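# Press front panel onto computer tower with two arms

## Task

Mount the front panel on the tower's front face, top edge up, and push it in until all four pegs have snapped into their holes; the panel's door must be closed and the tower must stay upright.

## Robot and tools

Robot: two arms, left_arm and right_arm, each with a parallel two-finger gripper and a wrist camera (cam_left_wrist, cam_right_wrist, both 896x504). Scene frame: origin at table height midway between the nominal bases, +z up, +x out over the table, left_arm on the +y side (arm names do not match image sides). Calibrated bases in the scene frame: left_arm at (+0.012, +0.244, +0.041) m, quat_wxyz (+1.000, 0, 0, -0.025); right_arm at (+0.022, -0.249, +0.002) m, quat_wxyz (+1.000, 0, 0, +0.005). Both bases have +z up.

Frames: every hand position, quaternion, velocity and target, and each wrist camera's pose, is given in that arm's own base frame. The table and fixed cameras use the scene frame. Gripper fingers point along the gripper's +z and open/close along its y. end_effector_position is the point between the pads, roughly 1 cm behind the fingertips. Reported poses can be off by a few cm, more at long reach; friction and weight can leave a resting gripper a cm or more from its command without any contact.

Row layout (shared by execute_actions and move): one flat list of 16 numbers covering both arms, always all 16 even if one arm is idle: left x, y, z (metres), qw, qx, qy, qz (w first), opening; then the same eight for right_arm. Positions and quaternions are absolute targets for the pinch point in that arm's base frame, not offsets. Opening runs -1 (closed) to +1 (fully open, 0.094 m). To keep an arm still, resend its last reported pose and its desired opening every call; to hold an orientation, repeat the same quaternion rather than copying a drifted reading. A 0 opening is a real command, so resend the current one to leave a gripper alone.

execute_actions(actions, cameras): actions is a list of up to 15 actions; each action is a table of up to 15 rows, one row per 1/30 s step, the last row held for the rest of the action's 15 steps (0.5 s). A target more than 0.6 m from the gripper's start position along any of its axes gets the action refused for both arms; a malformed action or a failing first action rejects the whole call. Orientation commands are clipped to within 40 degrees of the measured one per step; the arm heads for the 'Hand target' shown in the result, which may fall short, so continue in the next call. An empty actions list returns images and full state including scene number. cameras: names, ["all"], or []; an unknown name invalidates the call.

move(target, speed, blend, opening_speed, blocking, cameras): straight-line path from each Hand target to a row of 16 (or a list of up to 15 rows, sharing 10 s total). speed in m/s, 0.002 to 4.3, default 0.25 (turn rate up to twice that in rad/s), one value or one per target. blend in metres rounds corners in a list. opening_speed is change per second on the -1..+1 scale, at least 0.2; use a low value to close gently. Openings of the first row are sent at once; later rows' openings change on arrival once everything is at rest. Paths do not avoid obstacles or the other arm; avoid paths close to an arm's own base (go around). Faster moves lag more and strike harder; targeting far past contact pushes harder. blocking=false returns after about 0.5 s while the move continues; a new move replaces it. The result adds a 'move:' line: done, off_target, moving, held, fault, plus limits such as paced (pose clipped) or held (steps withheld). done means within 10 mm and 2 degrees; neither done nor off_target tells you about contact.

wait(seconds 0 to 10, cameras): lets time run with the last commands held. stop(cameras): brakes a running move. zoom_image(camera, region [x0, y0, x1, y1] pixels, max 504x504): enlarges part of the latest image from that camera. read_manual(section="licences"): licence text only. finished_scene(scene 1 or 2): ends the scene irreversibly; the goal must hold without the robot.

Results: gripper position and quaternion per arm, Hand target, Tool commands, Joint positions (last value is opening in metres), Joint velocities (may read 'within noise'), Joint torques (drive output including gravity, with offsets; entries 3 and 4 wrap at ±28 N m), grip_measured (same scale as opening; reads a bit wide when empty, a few mm narrower than a hard gripped part), grip_effort_nm (motor effort, negative closing, not pad force), motor temperatures, and for execute_actions some per-step positions. Gripping force is about 50 to 64 N per pad. To release, command an opening well above grip_measured.

Cautions: never let parts fall off the table or drop while moving; avoid slams, hard hits and excessive pushes; never let the grippers or arms press against each other (a hard press can end the scene), and never close one gripper on the other's fingers. Motors heat when holding loads, stretched out, or pushing at unreachable poses; MOTOR HOT appears at 85 °C, and at 100 °C that arm faults and collapses for 30 to 60 s. Any arm stop costs. A loose object may occasionally be nudged by an outside push. Simulation time keeps running while you write replies.

Each tool is called after "Request:" as name(argument=value, ...), one argument or row to a line, values as JSON.

## Session

Done. Scene 2: look.

Request:
execute_actions(
  actions=[],
)

Request:
move(
  target=[0.35,0.15,0.45,0.574,0,0.819,0,1,0.3,-0.15,0.45,0.574,0,0.819,0,1],
  cameras=["all"],
  speed=0.4,
)

Scene clock: 0.00 s.
left_arm: end_effector_position=(+0.6897, +0.0283, +0.2094) grip_measured=+1.000 grip_effort_nm=n/a end_effector_quat_wxyz=(+0.555, -0.269, +0.782, -0.094) | right_arm: end_effector_position=(+0.1218, +0.2673, +0.2503) grip_measured=+1.000 grip_effort_nm=n/a end_effector_quat_wxyz=(+0.026, +0.793, -0.607, +0.042)
Joint positions: left_arm=[0.005 1.696 1.151 0.165 -0.148 -0.557 0.094] | right_arm=[1.184 1.151 1.128 -1.62 0.068 -0.649 0.094]
Joint velocities: within noise
Joint torques (N m): no reading
Motor temperatures (°C): left_arm=[25 26 34 26 24 21 24] | right_arm=[22 29 38 22 24 23 25]
Heat: left arm: hottest elbow 34 °C; right arm: hottest elbow 38 °C.
Hand target: left_arm +0.6968, +0.0284, +0.2181; +0.563, -0.268, +0.776, -0.096 | right_arm +0.1243, +0.2733, +0.2611; +0.011, +0.793, -0.607, +0.038
Tool commands: left_gripper/opening=+1.0 right_gripper/opening=+1.0
camera_calibration:
cam_left_wrist: T_world_to_cam=[[0.315373, -0.843711, 0.434387, -0.283461], [-0.608407, -0.531058, -0.589761, 0.597868], [0.728273, -0.0782895, -0.680801, -0.269869], [0, 0, 0, 1]] pos_world=[0.649681, 0.057216, 0.292004]
cam_right_wrist: T_world_to_cam=[[0.965646, 0.258441, 0.0271174, -0.194917], [0.208731, -0.833574, 0.511454, 0.108748], [0.154785, -0.488224, -0.858882, 0.413621], [0, 0, 0, 1]] pos_world=[0.101499, 0.342964, 0.304918]

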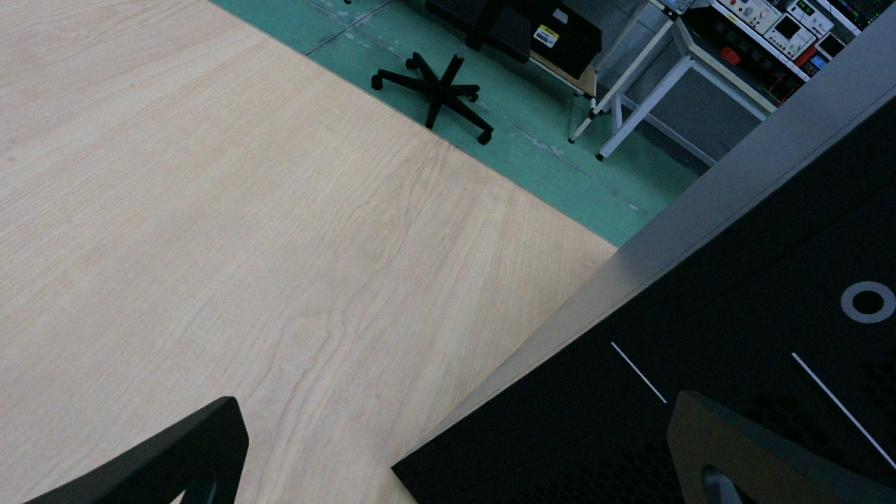

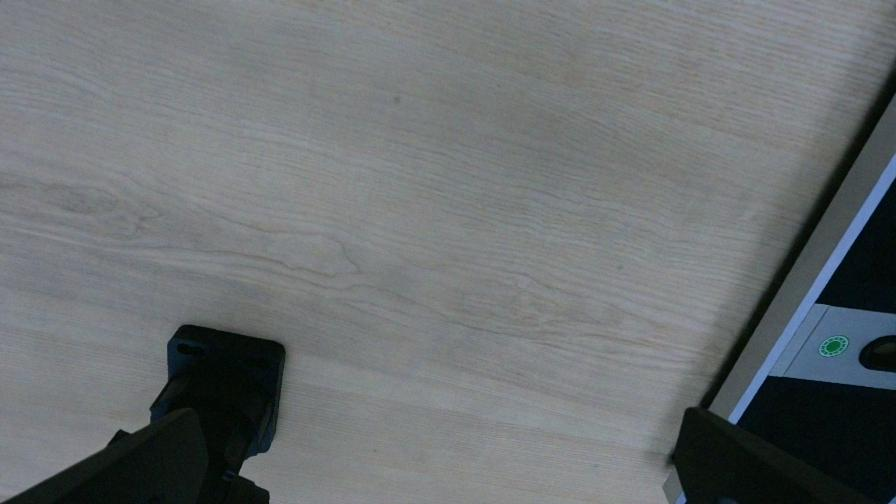

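Scene clock: 3.83 s.
left_arm: end_effector_position=(+0.3497, +0.1468, +0.4249) grip_measured=+1.000 grip_effort_nm=-0.032 end_effector_quat_wxyz=(+0.562, -0.009, +0.827, -0.014) | right_arm: end_effector_position=(+0.2989, -0.1493, +0.4346) grip_measured=+1.000 grip_effort_nm=-0.002 end_effector_quat_wxyz=(+0.563, +0.002, +0.827, +0.009)
Joint positions: left_arm=[0.667 0.782 0.983 -0.671 0.625 0.254 0.094] | right_arm=[-0.826 0.699 0.989 -0.822 -0.764 -0.368 0.094]
Joint torques (N m): left_arm=[0.38 -1.2 12.74 1.66 0.3 0.13] | right_arm=[-0.91 -2.61 12.11 2.09 -0.15 0.04]
Heat: left arm: hottest elbow 35 °C; right arm: hottest elbow 38 °C.
Hand target: left_arm +0.3493, +0.1493, +0.4496; +0.574, +0.000, +0.819, +0.000 | right_arm +0.2997, -0.1497, +0.4498; +0.574, +0.000, +0.819, +0.000
Off the commanded pose: left_arm 0.025 m, 2 deg | right_arm 0.015 m, 2 deg.
move: off_target (left_arm, right_arm)
camera_calibration:
cam_left_wrist: T_world_to_cam=[[-0.00246754, -0.999759, 0.0217945, 0.139394], [-0.726899, -0.013174, -0.686618, 0.58755], [0.68674, -0.0175366, -0.726691, 0.158826], [0, 0, 0, 1]] pos_world=[0.318361, 0.149886, 0.515802]
cam_right_wrist: T_world_to_cam=[[-0.0119599, -0.99979, -0.0166302, -0.139881], [-0.726441, 0.0201162, -0.686934, 0.558082], [0.687124, 0.0038652, -0.72653, 0.197957], [0, 0, 0, 1]] pos_world=[0.26772, -0.151843, 0.524861]

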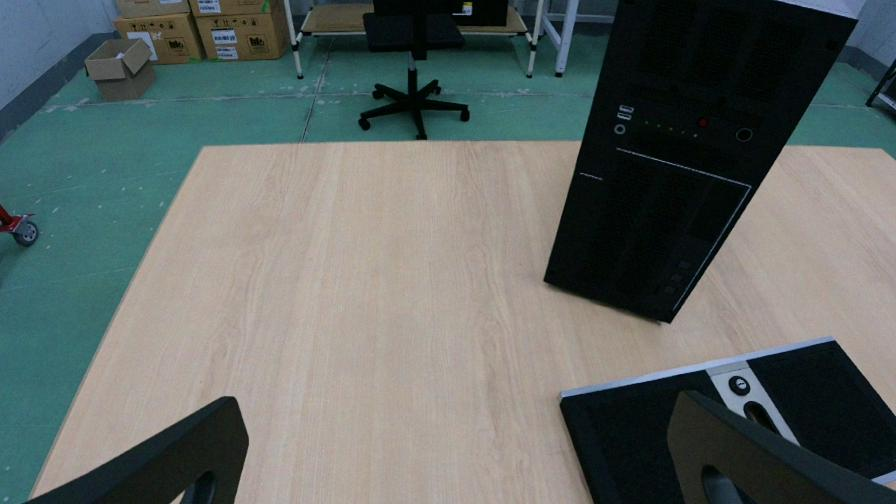

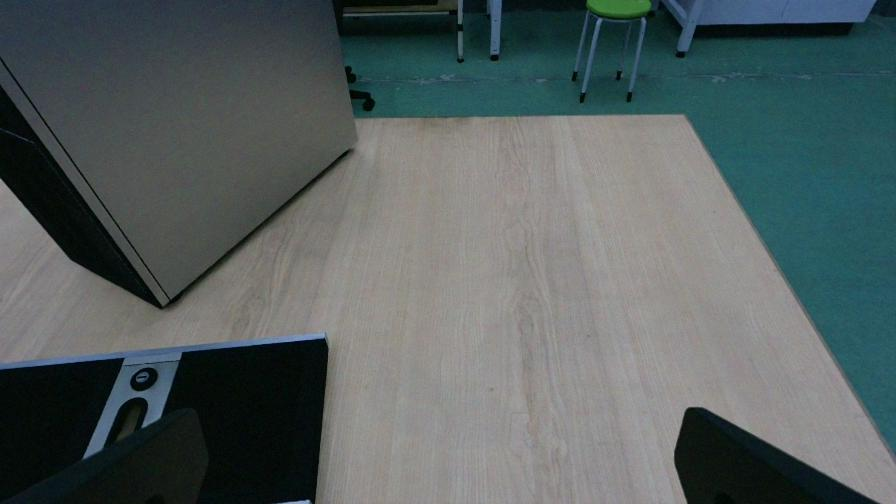

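Request:
move(
  target=[0.455,-0.23,0.36,0.216,0,0.976,0,1,0.3,-0.15,0.45,0.574,0,0.819,0,1],
  cameras=["all"],
  speed=0.4,
)

Scene clock: 44.53 s.
left_arm: end_effector_position=(+0.4465, -0.2259, +0.3473) grip_measured=+1.000 grip_effort_nm=-0.042 end_effector_quat_wxyz=(+0.208, +0.008, +0.978, +0.007) | right_arm: end_effector_position=(+0.2989, -0.1494, +0.4347) grip_measured=+1.000 grip_effort_nm=-0.002 end_effector_quat_wxyz=(+0.563, +0.003, +0.827, +0.009)
Joint positions: left_arm=[-0.543 1.431 1.585 -1.365 -0.221 -0.485 0.094] | right_arm=[-0.826 0.699 0.989 -0.822 -0.764 -0.368 0.094]
Joint torques (N m): left_arm=[0.21 -9.05 11.95 0.99 -0.13 -0.08] | right_arm=[-0.85 -2.73 12.03 1.95 -0.12 0.06]
Motor temperatures (°C): left_arm=[25 26 43 26 24 21 24] | right_arm=[22 29 42 22 24 23 25]
Heat: left arm: hottest elbow 43 °C; right arm: hottest elbow 42 °C.
Hand target: left_arm +0.4546, -0.2298, +0.3597; +0.216, +0.000, +0.976, +0.000 | right_arm +0.2997, -0.1498, +0.4499; +0.574, +0.000, +0.819, +0.000
Off the commanded pose: left_arm 0.016 m, 2 deg | right_arm 0.015 m, 2 deg.
move: off_target (left_arm, right_arm)
camera_calibration:
cam_left_wrist: T_world_to_cam=[[-0.02284, -0.999461, -0.0235708, -0.206272], [-0.999587, 0.0224195, 0.0179511, 0.484728], [-0.017413, 0.023971, -0.999561, 0.448003], [0, 0, 0, 1]] pos_world=[0.487617, -0.227767, 0.434243]
cam_right_wrist: T_world_to_cam=[[-0.0126009, -0.999777, -0.0169721, -0.139627], [-0.726338, 0.0208174, -0.687022, 0.558278], [0.687222, 0.00367043, -0.726438, 0.197927], [0, 0, 0, 1]] pos_world=[0.26772, -0.151944, 0.524961]

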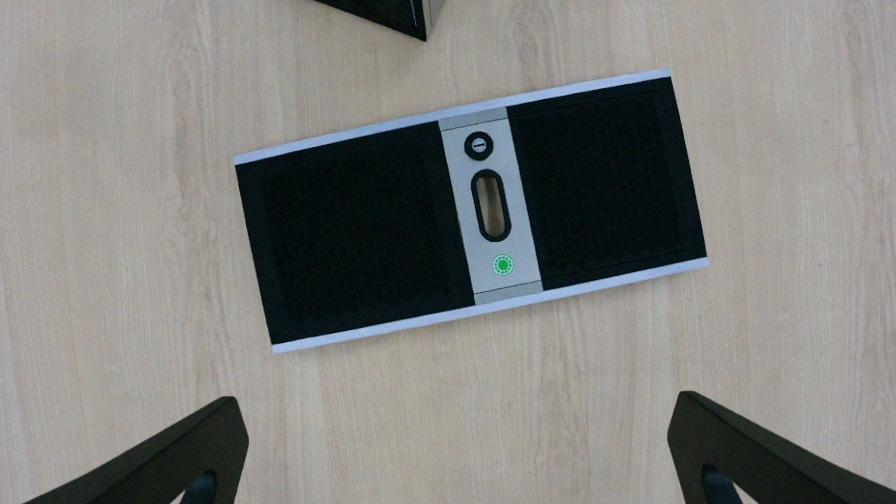

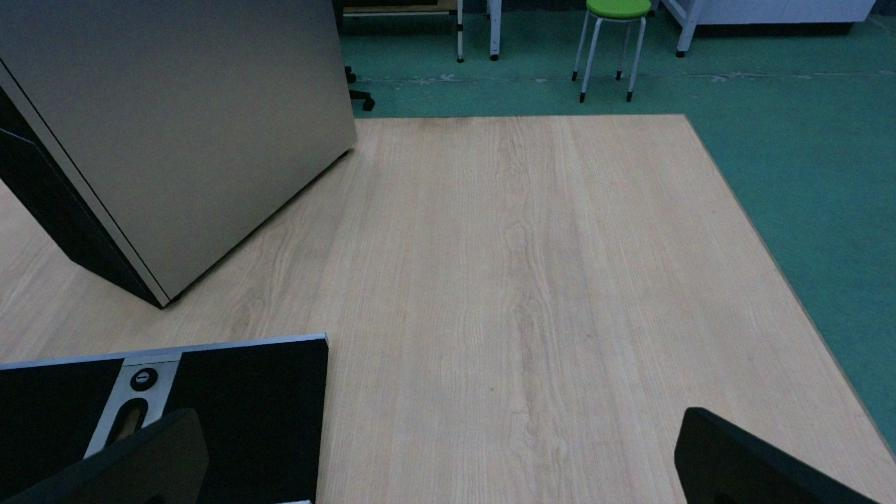

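Request:
move(
  target=[0.468,-0.268,0.16,0,0.634,0.773,0,0.86,0.3,-0.15,0.45,0.574,0,0.819,0,1],
  cameras=["cam_left_wrist"],
  speed=0.3,
)

Scene clock: 62.67 s.
left_arm: end_effector_position=(+0.4617, -0.2603, +0.1576) grip_measured=+0.862 grip_effort_nm=-0.115 end_effector_quat_wxyz=(-0.002, +0.626, +0.780, -0.001) | right_arm: end_effector_position=(+0.2989, -0.1494, +0.4347) grip_measured=+1.000 grip_effort_nm=-0.007 end_effector_quat_wxyz=(+0.563, +0.003, +0.827, +0.009)
Joint positions: left_arm=[-0.512 1.758 1.53 -1.347 0.002 0.842 0.087] | right_arm=[-0.826 0.699 0.989 -0.822 -0.764 -0.367 0.094]
Joint torques (N m): left_arm=[-0.73 -13.1 10.25 0.36 -0.03 0.14] | right_arm=[-1.32 -2.55 11.97 1.92 -0.15 0.09]
Heat: left arm: hottest elbow 42 °C; right arm: hottest elbow 44 °C.
Hand target: left_arm +0.4678, -0.2679, +0.1601; +0.000, +0.634, +0.773, +0.000 | right_arm +0.2997, -0.1498, +0.4499; +0.574, +0.000, +0.819, +0.000
Off the commanded pose: left_arm 0.010 m, 1 deg | right_arm 0.015 m, 2 deg.
move: off_target (right_arm)
camera_calibration:
cam_left_wrist: T_world_to_cam=[[-0.978885, -0.204401, 0.00230971, 0.39948], [-0.184093, 0.886429, 0.424681, 0.288501], [-0.0888525, 0.415289, -0.90534, 0.379469], [0, 0, 0, 1]] pos_world=[0.477873, -0.331671, 0.220105]
Images, in order (width x height): cam_left_wrist 896x504.

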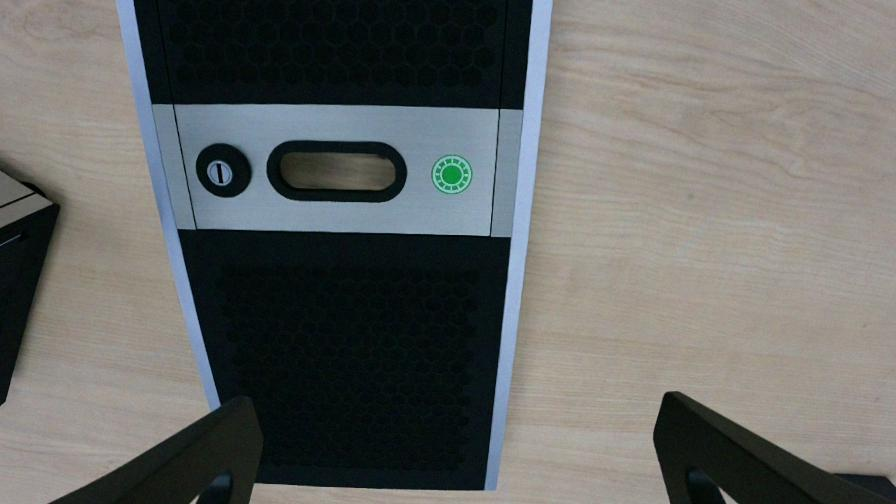

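Request:
move(
  target=[0.463,-0.282,0.052,0,0.626,0.780,0,0.86,0.3,-0.15,0.45,0.574,0,0.819,0,1],
  cameras=["cam_left_wrist"],
  speed=0.15,
)

Scene clock: 75.83 s.
left_arm: end_effector_position=(+0.4621, -0.2781, +0.0603) grip_measured=+0.862 grip_effort_nm=-0.115 end_effector_quat_wxyz=(+0.002, +0.629, +0.778, +0.000) | right_arm: end_effector_position=(+0.2989, -0.1494, +0.4347) grip_measured=+1.000 grip_effort_nm=0.002 end_effector_quat_wxyz=(+0.563, +0.003, +0.827, +0.009)
Joint positions: left_arm=[-0.54 1.86 1.405 -1.111 0.002 0.819 0.087] | right_arm=[-0.826 0.699 0.989 -0.822 -0.764 -0.367 0.094]
Joint torques (N m): left_arm=[-0.56 -13.86 7.61 0.95 -0.01 -0.1] | right_arm=[-1.26 -2.84 12.05 1.84 -0.11 0.11]
Heat: left arm: hottest elbow 41 °C; right arm: hottest elbow 44 °C.
Hand target: left_arm +0.4628, -0.2818, +0.0520; +0.000, +0.626, +0.780, +0.000 | right_arm +0.2997, -0.1498, +0.4499; +0.574, +0.000, +0.819, +0.000
Off the commanded pose: left_arm 0.009 m, 0 deg | right_arm 0.015 m, 2 deg.
move: off_target (right_arm)
camera_calibration:
cam_left_wrist: T_world_to_cam=[[-0.980032, -0.198783, -0.00474234, 0.398989], [-0.182408, 0.889296, 0.419381, 0.345965], [-0.0791487, 0.411872, -0.907798, 0.293572], [0, 0, 0, 1]] pos_world=[0.477364, -0.349266, 0.123305]
Images, in order (width x height): cam_left_wrist 896x504.

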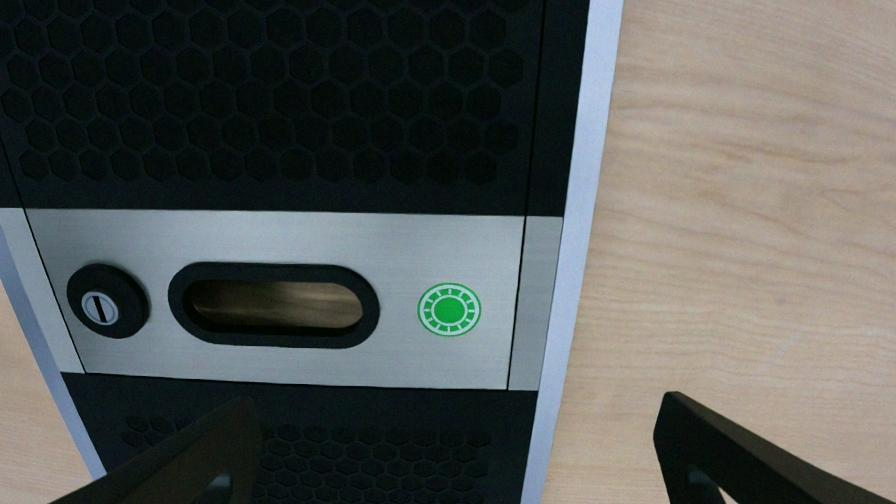

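Request:
move(
  target=[0.458,-0.280,0.018,0,0.632,0.775,0,0.86,0.3,-0.15,0.45,0.574,0,0.819,0,1],
  cameras=["cam_left_wrist"],
  speed=0.1,
)

Request:
zoom_image(
  camera="cam_left_wrist",
  region=[100, 300, 400, 504],
)

Scene clock: 91.03 s.
left_arm: end_effector_position=(+0.4591, -0.2764, +0.0284) grip_measured=+0.862 grip_effort_nm=-0.115 end_effector_quat_wxyz=(+0.005, +0.628, +0.778, +0.000) | right_arm: end_effector_position=(+0.2989, -0.1494, +0.4347) grip_measured=+1.000 grip_effort_nm=0.002 end_effector_quat_wxyz=(+0.563, +0.003, +0.827, +0.009)
Joint positions: left_arm=[-0.54 1.889 1.354 -1.026 0.002 0.818 0.087] | right_arm=[-0.826 0.699 0.989 -0.822 -0.764 -0.367 0.094]
Joint torques (N m): left_arm=[-0.5 -13.68 7.19 0.98 -0.02 0.04] | right_arm=[-0.85 -2.67 12.03 1.98 -0.15 0.1]
Heat: left arm: hottest elbow 40 °C; right arm: hottest elbow 45 °C.
Hand target: left_arm +0.4579, -0.2798, +0.0182; +0.000, +0.632, +0.775, +0.000 | right_arm +0.2997, -0.1498, +0.4499; +0.574, +0.000, +0.819, +0.000
Off the commanded pose: left_arm 0.011 m, 1 deg | right_arm 0.015 m, 2 deg.
move: off_target (left_arm, right_arm)
camera_calibration:
cam_left_wrist: T_world_to_cam=[[-0.979857, -0.199526, -0.0083323, 0.396088], [-0.184814, 0.890224, 0.416348, 0.358637], [-0.0756545, 0.409501, -0.909167, 0.261363], [0, 0, 0, 1]] pos_world=[0.474164, -0.347266, 0.0916053]
Images, in order (width x height): cam_left_wrist 896x504.

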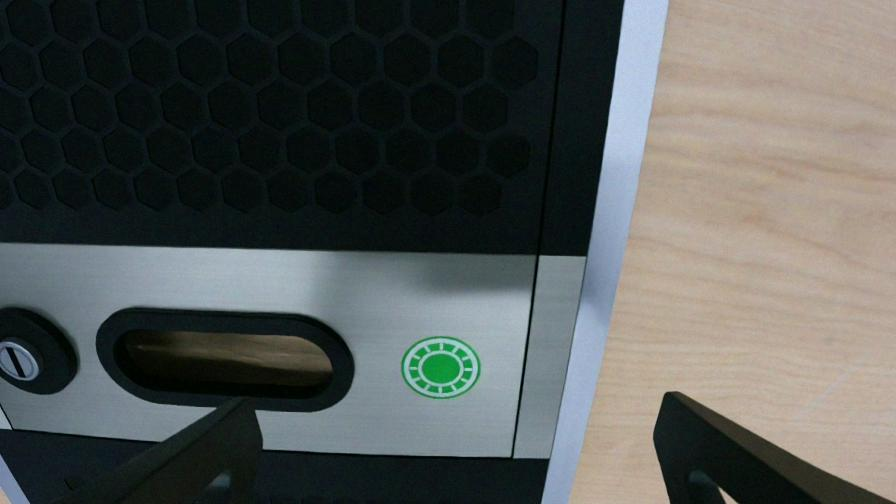

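Scaled by 1.680 from the camera's 896x504 image, which has a finer 1280x720 frame.

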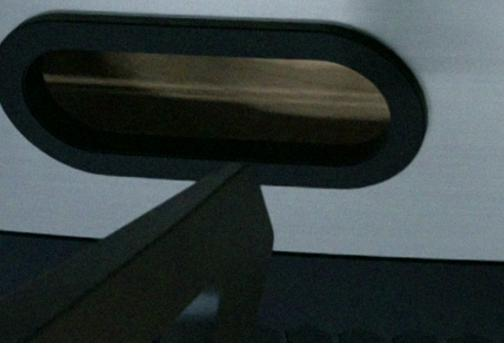

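Request:
move(
  target=[0.4545,-0.280,-0.006,0,0.632,0.775,0,0.86,0.3,-0.15,0.45,0.574,0,0.819,0,1],
  cameras=["cam_left_wrist"],
  speed=0.06,
)

Request:
zoom_image(
  camera="cam_left_wrist",
  region=[50, 300, 350, 504],
)

Scene clock: 99.30 s.
left_arm: end_effector_position=(+0.4562, -0.2765, +0.0054) grip_measured=+0.862 grip_effort_nm=-0.115 end_effector_quat_wxyz=(+0.005, +0.629, +0.777, +0.000) | right_arm: end_effector_position=(+0.2989, -0.1494, +0.4347) grip_measured=+1.000 grip_effort_nm=-0.002 end_effector_quat_wxyz=(+0.563, +0.003, +0.827, +0.009)
Joint positions: left_arm=[-0.544 1.915 1.325 -0.969 0.001 0.818 0.087] | right_arm=[-0.826 0.699 0.989 -0.822 -0.764 -0.367 0.094]
Joint torques (N m): left_arm=[-0.38 -13.68 6.82 1.21 -0.01 0.01] | right_arm=[-1.26 -2.73 12.18 1.87 -0.14 0.07]
Heat: left arm: hottest elbow 40 °C; right arm: hottest elbow 45 °C.
Hand target: left_arm +0.4543, -0.2798, -0.0058; +0.000, +0.632, +0.775, +0.000 | right_arm +0.2997, -0.1498, +0.4499; +0.574, +0.000, +0.819, +0.000
Off the commanded pose: left_arm 0.012 m, 1 deg | right_arm 0.015 m, 2 deg.
move: off_target (left_arm, right_arm)
camera_calibration:
cam_left_wrist: T_world_to_cam=[[-0.980442, -0.196596, -0.00916339, 0.394068], [-0.182508, 0.890787, 0.41616, 0.36692], [-0.0736526, 0.409694, -0.909245, 0.23942], [0, 0, 0, 1]] pos_world=[0.47096, -0.347464, 0.0686049]
Images, in order (width x height): cam_left_wrist 896x504.

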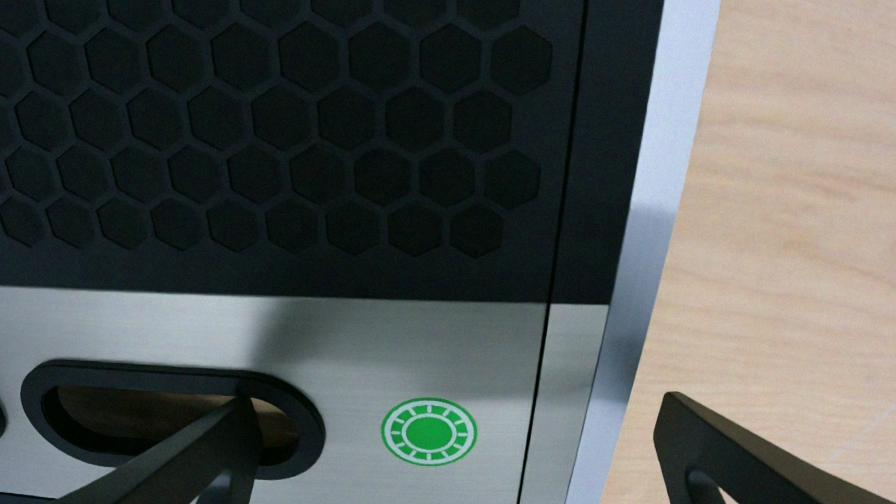

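Scaled by 1.680 from the camera's 896x504 image, which has a finer 1280x720 frame.

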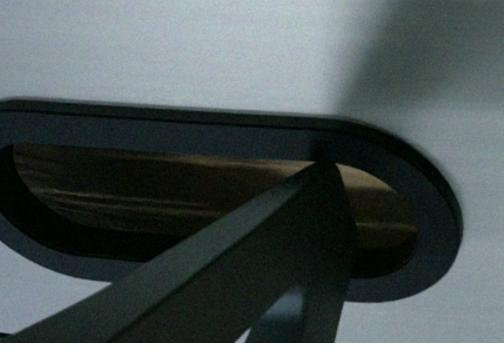

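Request:
move(
  target=[0.4545,-0.279,-0.013,0,0.632,0.775,0,0.86,0.3,-0.15,0.45,0.574,0,0.819,0,1],
  speed=0.05,
)

Request:
move(
  target=[0.4545,-0.279,-0.013,0,0.632,0.775,0,0.2,0.3,-0.15,0.45,0.574,0,0.819,0,1],
  opening_speed=0.3,
  cameras=["cam_left_wrist"],
)

Scene clock: 105.90 s.
left_arm: end_effector_position=(+0.4574, -0.2768, +0.0026) grip_measured=+0.862 grip_effort_nm=-0.120 end_effector_quat_wxyz=(+0.009, +0.629, +0.777, +0.002) | right_arm: end_effector_position=(+0.2989, -0.1494, +0.4347) grip_measured=+1.000 grip_effort_nm=0.002 end_effector_quat_wxyz=(+0.563, +0.003, +0.827, +0.009)
Joint positions: left_arm=[-0.544 1.918 1.32 -0.955 -0.001 0.818 0.087] | right_arm=[-0.826 0.699 0.989 -0.822 -0.764 -0.367 0.094]
Joint torques (N m): left_arm=[-0.21 -13.1 6.61 1.14 0.08 0.02] | right_arm=[-1.61 -3.08 12.18 1.95 -0.15 0.09]
Heat: left arm: hottest elbow 40 °C; right arm: hottest elbow 45 °C.
Hand target: left_arm +0.4542, -0.2788, -0.0127; +0.000, +0.632, +0.775, +0.000 | right_arm +0.2997, -0.1498, +0.4499; +0.574, +0.000, +0.819, +0.000
Off the commanded pose: left_arm 0.016 m, 1 deg | right_arm 0.015 m, 2 deg.
move: off_target (left_arm, right_arm)

Scene clock: 108.30 s.
left_arm: end_effector_position=(+0.4579, -0.2768, +0.0020) grip_measured=+0.541 grip_effort_nm=-1.062 end_effector_quat_wxyz=(+0.009, +0.629, +0.777, +0.002) | right_arm: end_effector_position=(+0.2989, -0.1494, +0.4347) grip_measured=+1.000 grip_effort_nm=-0.002 end_effector_quat_wxyz=(+0.563, +0.003, +0.827, +0.009)
Joint positions: left_arm=[-0.544 1.919 1.32 -0.952 -0.002 0.818 0.072] | right_arm=[-0.826 0.699 0.989 -0.822 -0.764 -0.367 0.094]
Joint torques (N m): left_arm=[-0.32 -13.33 6.58 1.07 0.12 0.04] | right_arm=[-1.2 -2.67 12.07 1.88 -0.15 0.09]
Heat: left arm: hottest elbow 40 °C; right arm: hottest elbow 45 °C.
Hand target: left_arm +0.4543, -0.2788, -0.0127; +0.000, +0.632, +0.775, +0.000 | right_arm +0.2997, -0.1498, +0.4499; +0.574, +0.000, +0.819, +0.000
Off the commanded pose: left_arm 0.016 m, 1 deg | right_arm 0.015 m, 2 deg.
move: off_target (left_arm, right_arm)
camera_calibration:
cam_left_wrist: T_world_to_cam=[[-0.980243, -0.197003, -0.0176777, 0.395477], [-0.186616, 0.891519, 0.412756, 0.371114], [-0.0655543, 0.407901, -0.91067, 0.232456], [0, 0, 0, 1]] pos_world=[0.472158, -0.347764, 0.0655021]
Images, in order (width x height): cam_left_wrist 896x504.

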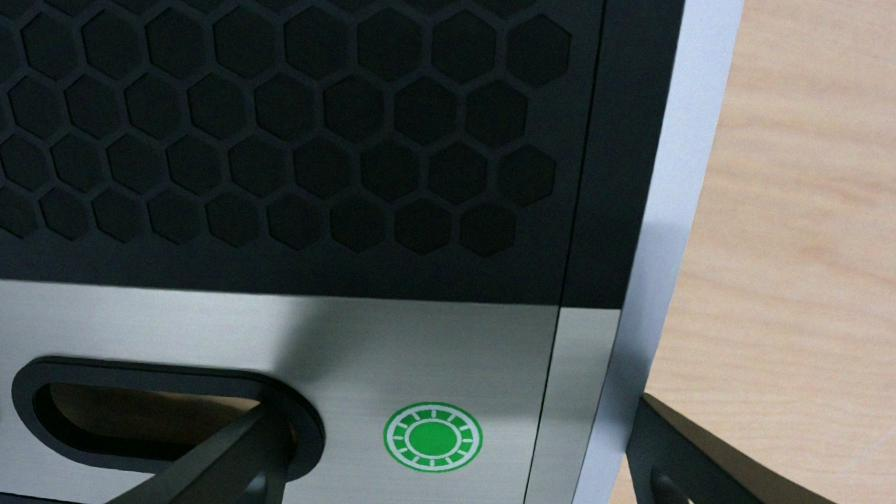

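Request:
move(
  target=[
    [0.4545,-0.279,0.06,0,0.632,0.775,0,0.2,0.3,-0.15,0.45,0.574,0,0.819,0,1],
    [0.47,-0.23,0.38,0,0.632,0.775,0,0.2,0.3,-0.15,0.45,0.574,0,0.819,0,1],
  ],
  speed=[0.05,0.15],
  cameras=["cam_left_wrist"],
)

Scene clock: 133.83 s.
left_arm: end_effector_position=(+0.4627, -0.2308, +0.3483) grip_measured=+0.533 grip_effort_nm=-1.057 end_effector_quat_wxyz=(+0.060, +0.627, +0.776, +0.012) | right_arm: end_effector_position=(+0.2989, -0.1494, +0.4347) grip_measured=+1.000 grip_effort_nm=-0.002 end_effector_quat_wxyz=(+0.563, +0.003, +0.827, +0.009)
Joint positions: left_arm=[-0.461 1.639 1.873 -1.682 0.003 0.898 0.072] | right_arm=[-0.826 0.699 0.989 -0.822 -0.764 -0.367 0.094]
Joint torques (N m): left_arm=[0.97 -14.1 12.46 0.79 -0.03 0.2] | right_arm=[-1.32 -2.78 12.14 1.85 -0.15 0.08]
Heat: left arm: hottest elbow 40 °C; right arm: hottest elbow 46 °C.
Hand target: left_arm +0.4683, -0.2293, +0.3789; +0.093, +0.629, +0.772, +0.021 | right_arm +0.2997, -0.1498, +0.4499; +0.574, +0.000, +0.819, +0.000
Off the commanded pose: left_arm 0.033 m, 7 deg | right_arm 0.015 m, 2 deg.
joint sent to its limit (left arm) — joint 4 (wrist pitch), lower limit. The joint targets are off in orientation, not in position.
move: off_target (left_arm, right_arm)
camera_calibration:
cam_left_wrist: T_world_to_cam=[[-0.974571, -0.20218, -0.0966113, 0.438934], [-0.223412, 0.909912, 0.349496, 0.231302], [0.0172467, 0.362193, -0.931944, 0.487945], [0, 0, 0, 1]] pos_world=[0.471033, -0.29845, 0.416304]
Images, in order (width x height): cam_left_wrist 896x504.

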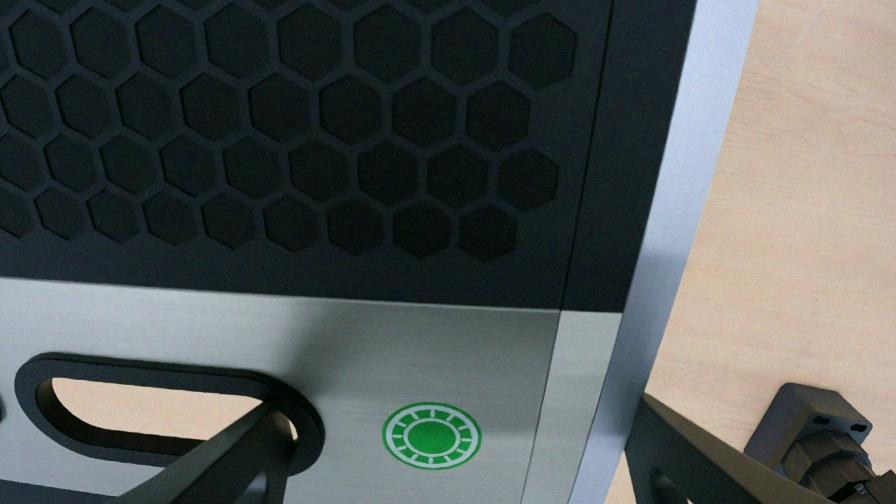

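Request:
move(
  target=[0.49,-0.10,0.38,0.7207,0.1388,0.6612,-0.1552,0.2,0.3,-0.15,0.45,0.574,0,0.819,0,1],
  speed=0.25,
  cameras=["all"],
)

Request:
move(
  target=[0.49,-0.10,0.38,0.7207,0.1388,0.6612,-0.1552,0.2,0.48,-0.14,0.46,0.6242,-0.2822,0.6812,0.2585,1],
  speed=0.3,
  cameras=["all"],
)

Scene clock: 144.63 s.
left_arm: end_effector_position=(+0.4875, -0.1021, +0.3579) grip_measured=+0.532 grip_effort_nm=-1.062 end_effector_quat_wxyz=(+0.699, +0.136, +0.684, -0.162) | right_arm: end_effector_position=(+0.2989, -0.1494, +0.4347) grip_measured=+1.000 grip_effort_nm=0.002 end_effector_quat_wxyz=(+0.563, +0.003, +0.827, +0.009)
Joint positions: left_arm=[-0.093 1.086 0.693 0.423 0.33 -0.041 0.072] | right_arm=[-0.826 0.699 0.989 -0.822 -0.764 -0.367 0.094]
Joint torques (N m): left_arm=[0.03 -5.6 10.18 3.6 -0.12 0.1] | right_arm=[-1.26 -2.96 11.89 1.85 -0.11 0.07]
Heat: left arm: hottest elbow 40 °C; right arm: hottest elbow 46 °C.
Hand target: left_arm +0.4892, -0.0999, +0.3797; +0.720, +0.139, +0.661, -0.155 | right_arm +0.2997, -0.1498, +0.4499; +0.574, +0.000, +0.819, +0.000
Off the commanded pose: left_arm 0.022 m, 4 deg | right_arm 0.015 m, 2 deg.
move: off_target (left_arm, right_arm)
camera_calibration:
cam_left_wrist: T_world_to_cam=[[-0.40972, -0.912002, 0.0195461, 0.100724], [-0.369883, 0.146508, -0.917454, 0.563237], [0.833856, -0.383129, -0.397362, -0.215749], [0, 0, 0, 1]] pos_world=[0.429504, -0.0733186, 0.429045]
cam_right_wrist: T_world_to_cam=[[-0.0126788, -0.99977, -0.017324, -0.139421], [-0.72634, 0.0211158, -0.687011, 0.558319], [0.687219, 0.0038726, -0.72644, 0.197959], [0, 0, 0, 1]] pos_world=[0.26772, -0.151945, 0.524961]

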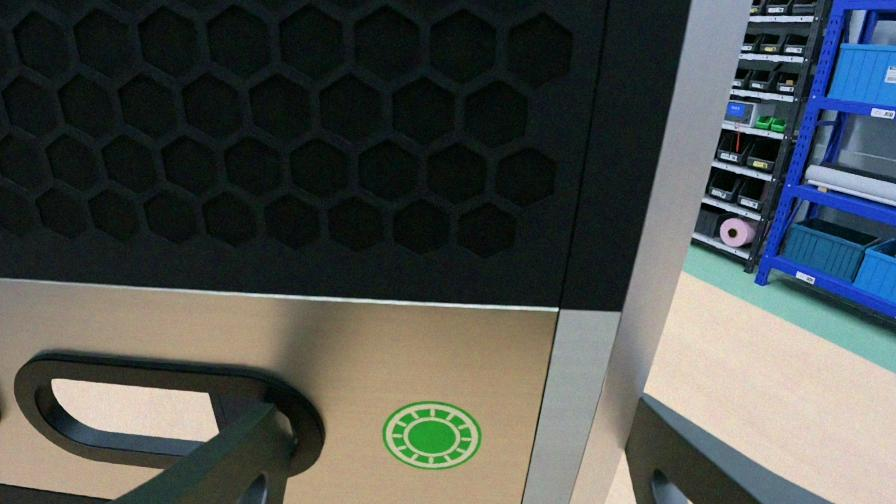

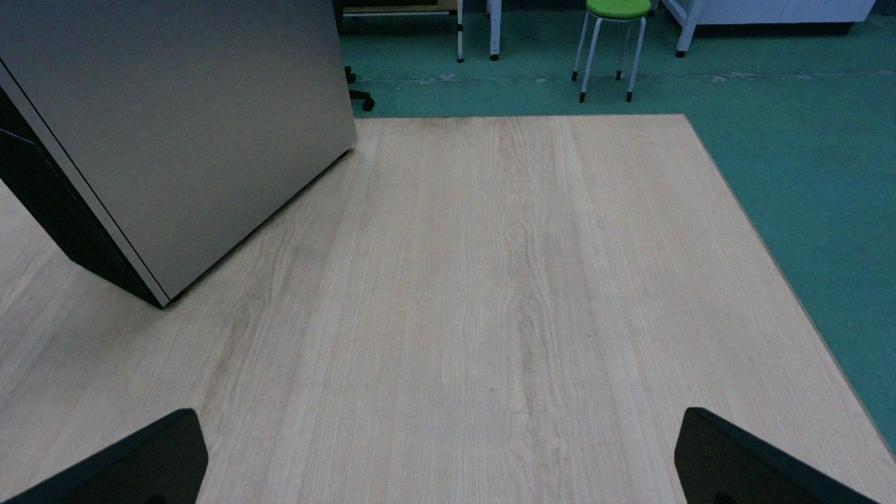

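Scene clock: 147.07 s.
left_arm: end_effector_position=(+0.4875, -0.1021, +0.3579) grip_measured=+0.532 grip_effort_nm=-1.067 end_effector_quat_wxyz=(+0.699, +0.136, +0.684, -0.162) | right_arm: end_effector_position=(+0.4727, -0.1426, +0.4335) grip_measured=+1.000 grip_effort_nm=-0.007 end_effector_quat_wxyz=(+0.615, -0.257, +0.693, +0.273)
Joint positions: left_arm=[-0.093 1.086 0.693 0.423 0.33 -0.041 0.072] | right_arm=[-0.641 1.319 1.251 -0.479 -1.389 -0.477 0.094]
Joint torques (N m): left_arm=[0.67 -5.66 10.24 3.56 -0.1 0.08] | right_arm=[-0.56 -10.99 15.43 0.62 -0.45 -0.15]
Motor temperatures (°C): left_arm=[25 28 40 26 24 21 26] | right_arm=[22 29 47 22 24 23 24]
Heat: left arm: hottest elbow 40 °C; right arm: hottest elbow 47 °C.
Hand target: left_arm +0.4892, -0.0999, +0.3797; +0.720, +0.139, +0.662, -0.155 | right_arm +0.4784, -0.1394, +0.4594; +0.625, -0.281, +0.681, +0.258
Off the commanded pose: left_arm 0.022 m, 4 deg | right_arm 0.028 m, 4 deg.
move: off_target (left_arm, right_arm)
camera_calibration:
cam_left_wrist: T_world_to_cam=[[-0.409405, -0.912126, 0.0203283, 0.100285], [-0.370232, 0.14573, -0.917437, 0.56336], [0.833856, -0.383129, -0.397361, -0.215833], [0, 0, 0, 1]] pos_world=[0.429605, -0.0733182, 0.429046]
cam_right_wrist: T_world_to_cam=[[0.680351, -0.729868, -0.0664503, -0.398249], [-0.410877, -0.304773, -0.85924, 0.562731], [0.60688, 0.611888, -0.507238, 0.107258], [0, 0, 0, 1]] pos_world=[0.437069, -0.184794, 0.511463]

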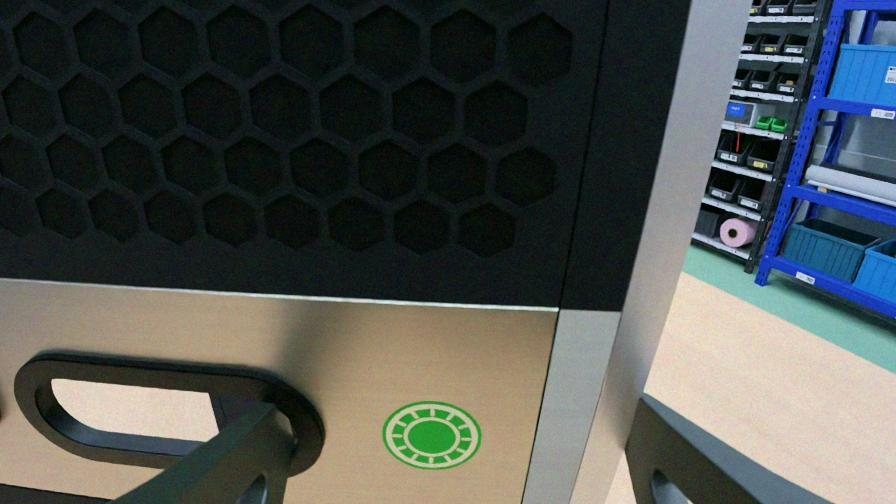

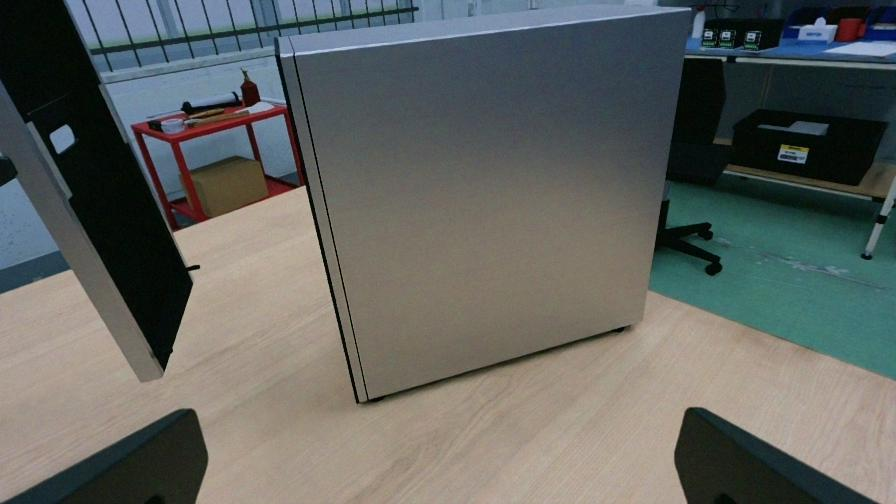

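Request:
zoom_image(
  camera="cam_right_wrist",
  region=[80, 220, 260, 400],
)

Request:
zoom_image(
  camera="cam_right_wrist",
  region=[0, 0, 180, 180],
)

Request:
zoom_image(
  camera="cam_right_wrist",
  region=[300, 300, 460, 430],
)

Scaled by 2.800 from the camera's 896x504 image, which has a finer 1280x720 frame.

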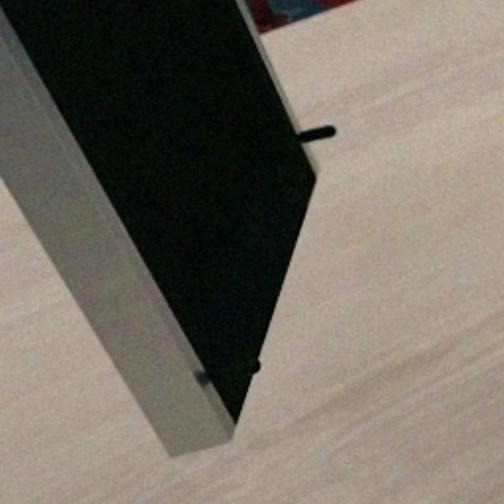

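Scaled by 2.800 from the camera's 896x504 image, which has a finer 1280x720 frame.

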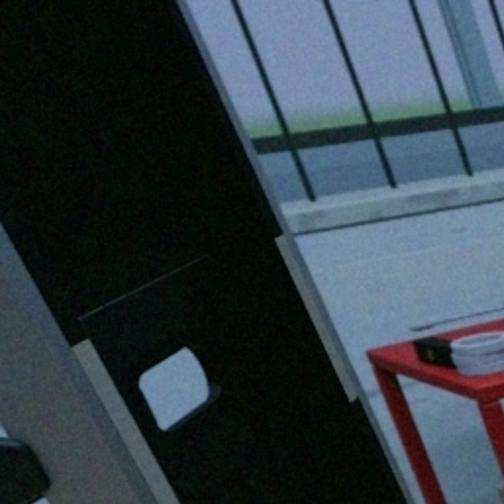

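Scaled by 3.150 from the camera's 896x504 image, which has a finer 1280x720 frame.

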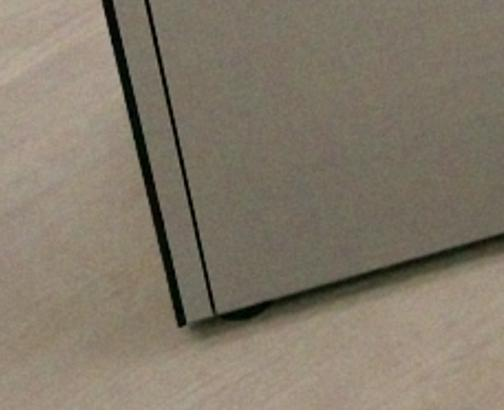

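Request:
move(
  target=[0.60,-0.112,0.285,0.7125,0.1508,0.6717,-0.1365,0.2,0.48,-0.14,0.46,0.6242,-0.2822,0.6812,0.2585,1],
  speed=0.12,
  cameras=["all"],
)

Request:
zoom_image(
  camera="cam_right_wrist",
  region=[160, 230, 420, 430],
)

Scene clock: 193.63 s.
left_arm: end_effector_position=(+0.5803, -0.1079, +0.2393) grip_measured=+0.532 grip_effort_nm=-1.062 end_effector_quat_wxyz=(+0.672, +0.135, +0.712, -0.150) | right_arm: end_effector_position=(+0.4727, -0.1425, +0.4337) grip_measured=+1.000 grip_effort_nm=0.002 end_effector_quat_wxyz=(+0.615, -0.258, +0.693, +0.273)
Joint positions: left_arm=[-0.093 1.521 0.772 0.695 0.312 -0.016 0.072] | right_arm=[-0.641 1.319 1.251 -0.479 -1.389 -0.479 0.094]
Joint torques (N m): left_arm=[-0.09 -10.58 12.14 3.58 -0.08 0.31] | right_arm=[-0.44 -10.64 15.54 0.58 -0.43 -0.2]
Motor temperatures (°C): left_arm=[25 27 40 26 24 21 26] | right_arm=[22 30 55 22 24 23 24]
Heat: left arm: hottest elbow 40 °C; right arm: hottest elbow 55 °C.
Hand target: left_arm +0.5958, -0.1114, +0.2850; +0.712, +0.150, +0.672, -0.136 | right_arm +0.4784, -0.1394, +0.4595; +0.625, -0.282, +0.681, +0.258
Off the commanded pose: left_arm 0.050 m, 7 deg | right_arm 0.027 m, 4 deg.
move: off_target (left_arm, right_arm)
camera_calibration:
cam_left_wrist: T_world_to_cam=[[-0.392112, -0.919674, 0.0211749, 0.124334], [-0.438722, 0.166723, -0.883021, 0.52354], [0.808561, -0.355533, -0.468855, -0.307759], [0, 0, 0, 1]] pos_world=[0.527284, -0.0823575, 0.31537]
cam_right_wrist: T_world_to_cam=[[0.680775, -0.729609, -0.0649319, -0.399007], [-0.409716, -0.305808, -0.859427, 0.562288], [0.607189, 0.61168, -0.507119, 0.107125], [0, 0, 0, 1]] pos_world=[0.436967, -0.184693, 0.511662]

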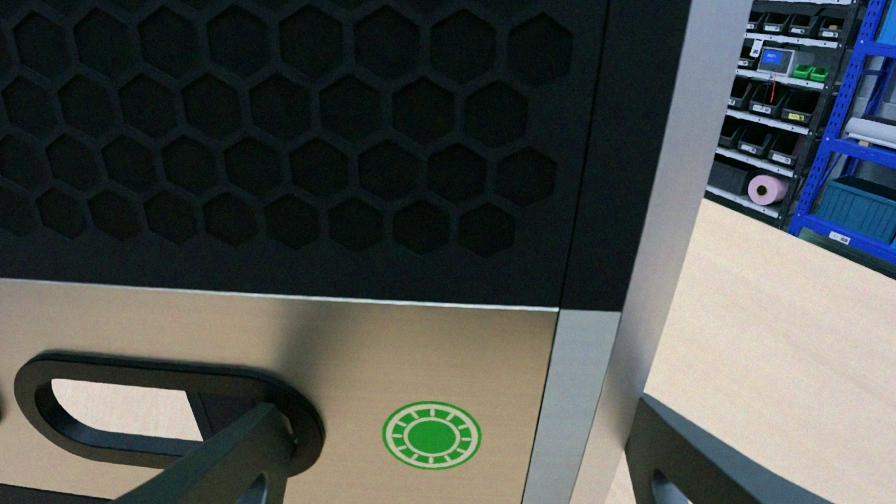

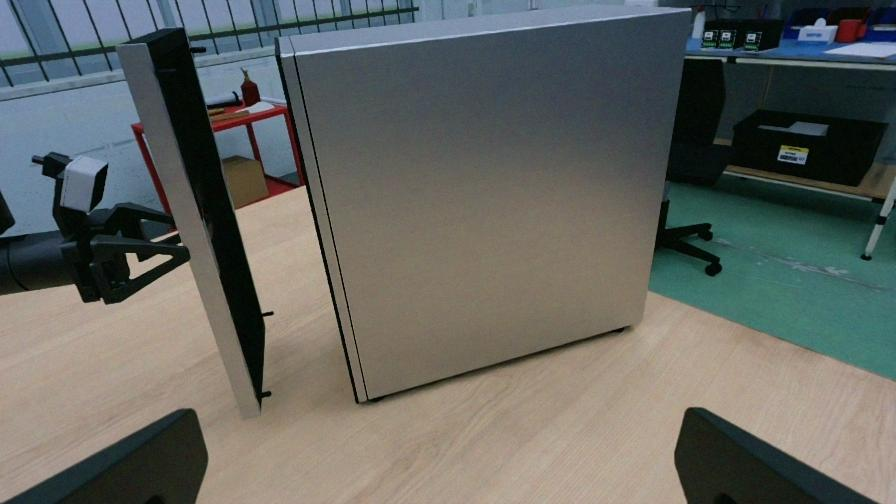

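Scaled by 1.938 from the camera's 896x504 image, which has a finer 1280x720 frame.

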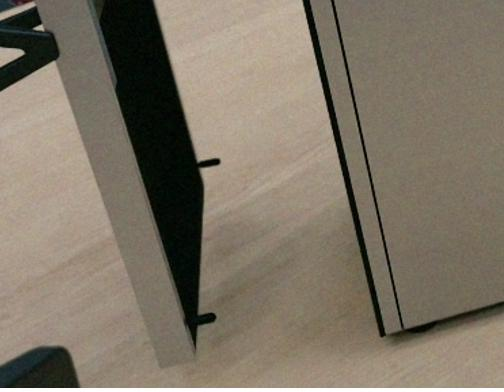

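Request:
zoom_image(
  camera="cam_right_wrist",
  region=[100, 10, 320, 130],
)

Scaled by 2.291 from the camera's 896x504 image, which has a finer 1280x720 frame.

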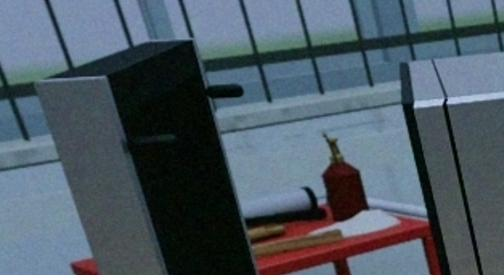

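Request:
move(
  target=[0.65,-0.146,0.276,0.7324,0.1511,0.6518,-0.1258,0.2,0.48,-0.14,0.46,0.6242,-0.2822,0.6812,0.2585,1],
  speed=0.08,
  cameras=["cam_right_wrist"],
)

Request:
zoom_image(
  camera="cam_right_wrist",
  region=[240, 290, 400, 430],
)

Request:
zoom_image(
  camera="cam_right_wrist",
  region=[180, 20, 340, 130],
)

Scene clock: 252.30 s.
left_arm: end_effector_position=(+0.6314, -0.1391, +0.2327) grip_measured=+0.532 grip_effort_nm=-1.062 end_effector_quat_wxyz=(+0.695, +0.138, +0.693, -0.137) | right_arm: end_effector_position=(+0.4727, -0.1425, +0.4337) grip_measured=+1.000 grip_effort_nm=-0.002 end_effector_quat_wxyz=(+0.615, -0.258, +0.693, +0.273)
Joint positions: left_arm=[-0.154 1.681 0.906 0.778 0.237 0.001 0.072] | right_arm=[-0.641 1.319 1.251 -0.479 -1.389 -0.479 0.094]
Joint torques (N m): left_arm=[-0.38 -12.69 11.92 3.59 -0.09 0.3] | right_arm=[-0.32 -10.34 15.5 0.58 -0.42 -0.19]
Motor temperatures (°C): left_arm=[24 27 42 27 24 22 27] | right_arm=[22 31 59 22 24 23 24]
Heat: left arm: hottest elbow 42 °C; right arm: hottest elbow 59 °C.
Hand target: left_arm +0.6458, -0.1451, +0.2759; +0.732, +0.150, +0.652, -0.126 | right_arm +0.4784, -0.1394, +0.4595; +0.625, -0.282, +0.681, +0.258
Off the commanded pose: left_arm 0.048 m, 7 deg | right_arm 0.027 m, 4 deg.
move: off_target (left_arm, right_arm)
camera_calibration:
cam_right_wrist: T_world_to_cam=[[0.680832, -0.729589, -0.0645557, -0.39922], [-0.409467, -0.306057, -0.859457, 0.562149], [0.607293, 0.611579, -0.507116, 0.107059], [0, 0, 0, 1]] pos_world=[0.436967, -0.184692, 0.511662]
Images, in order (width x height): cam_right_wrist 896x504.

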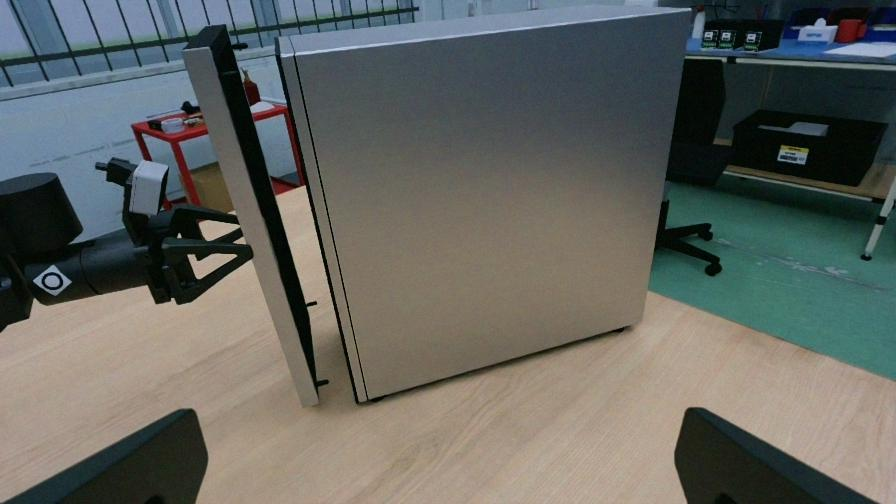

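Scaled by 3.150 from the camera's 896x504 image, which has a finer 1280x720 frame.

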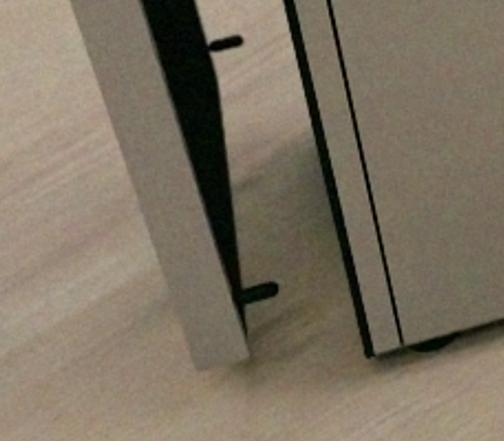

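Scaled by 3.150 from the camera's 896x504 image, which has a finer 1280x720 frame.

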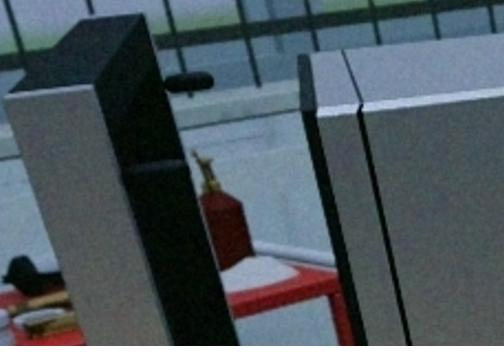

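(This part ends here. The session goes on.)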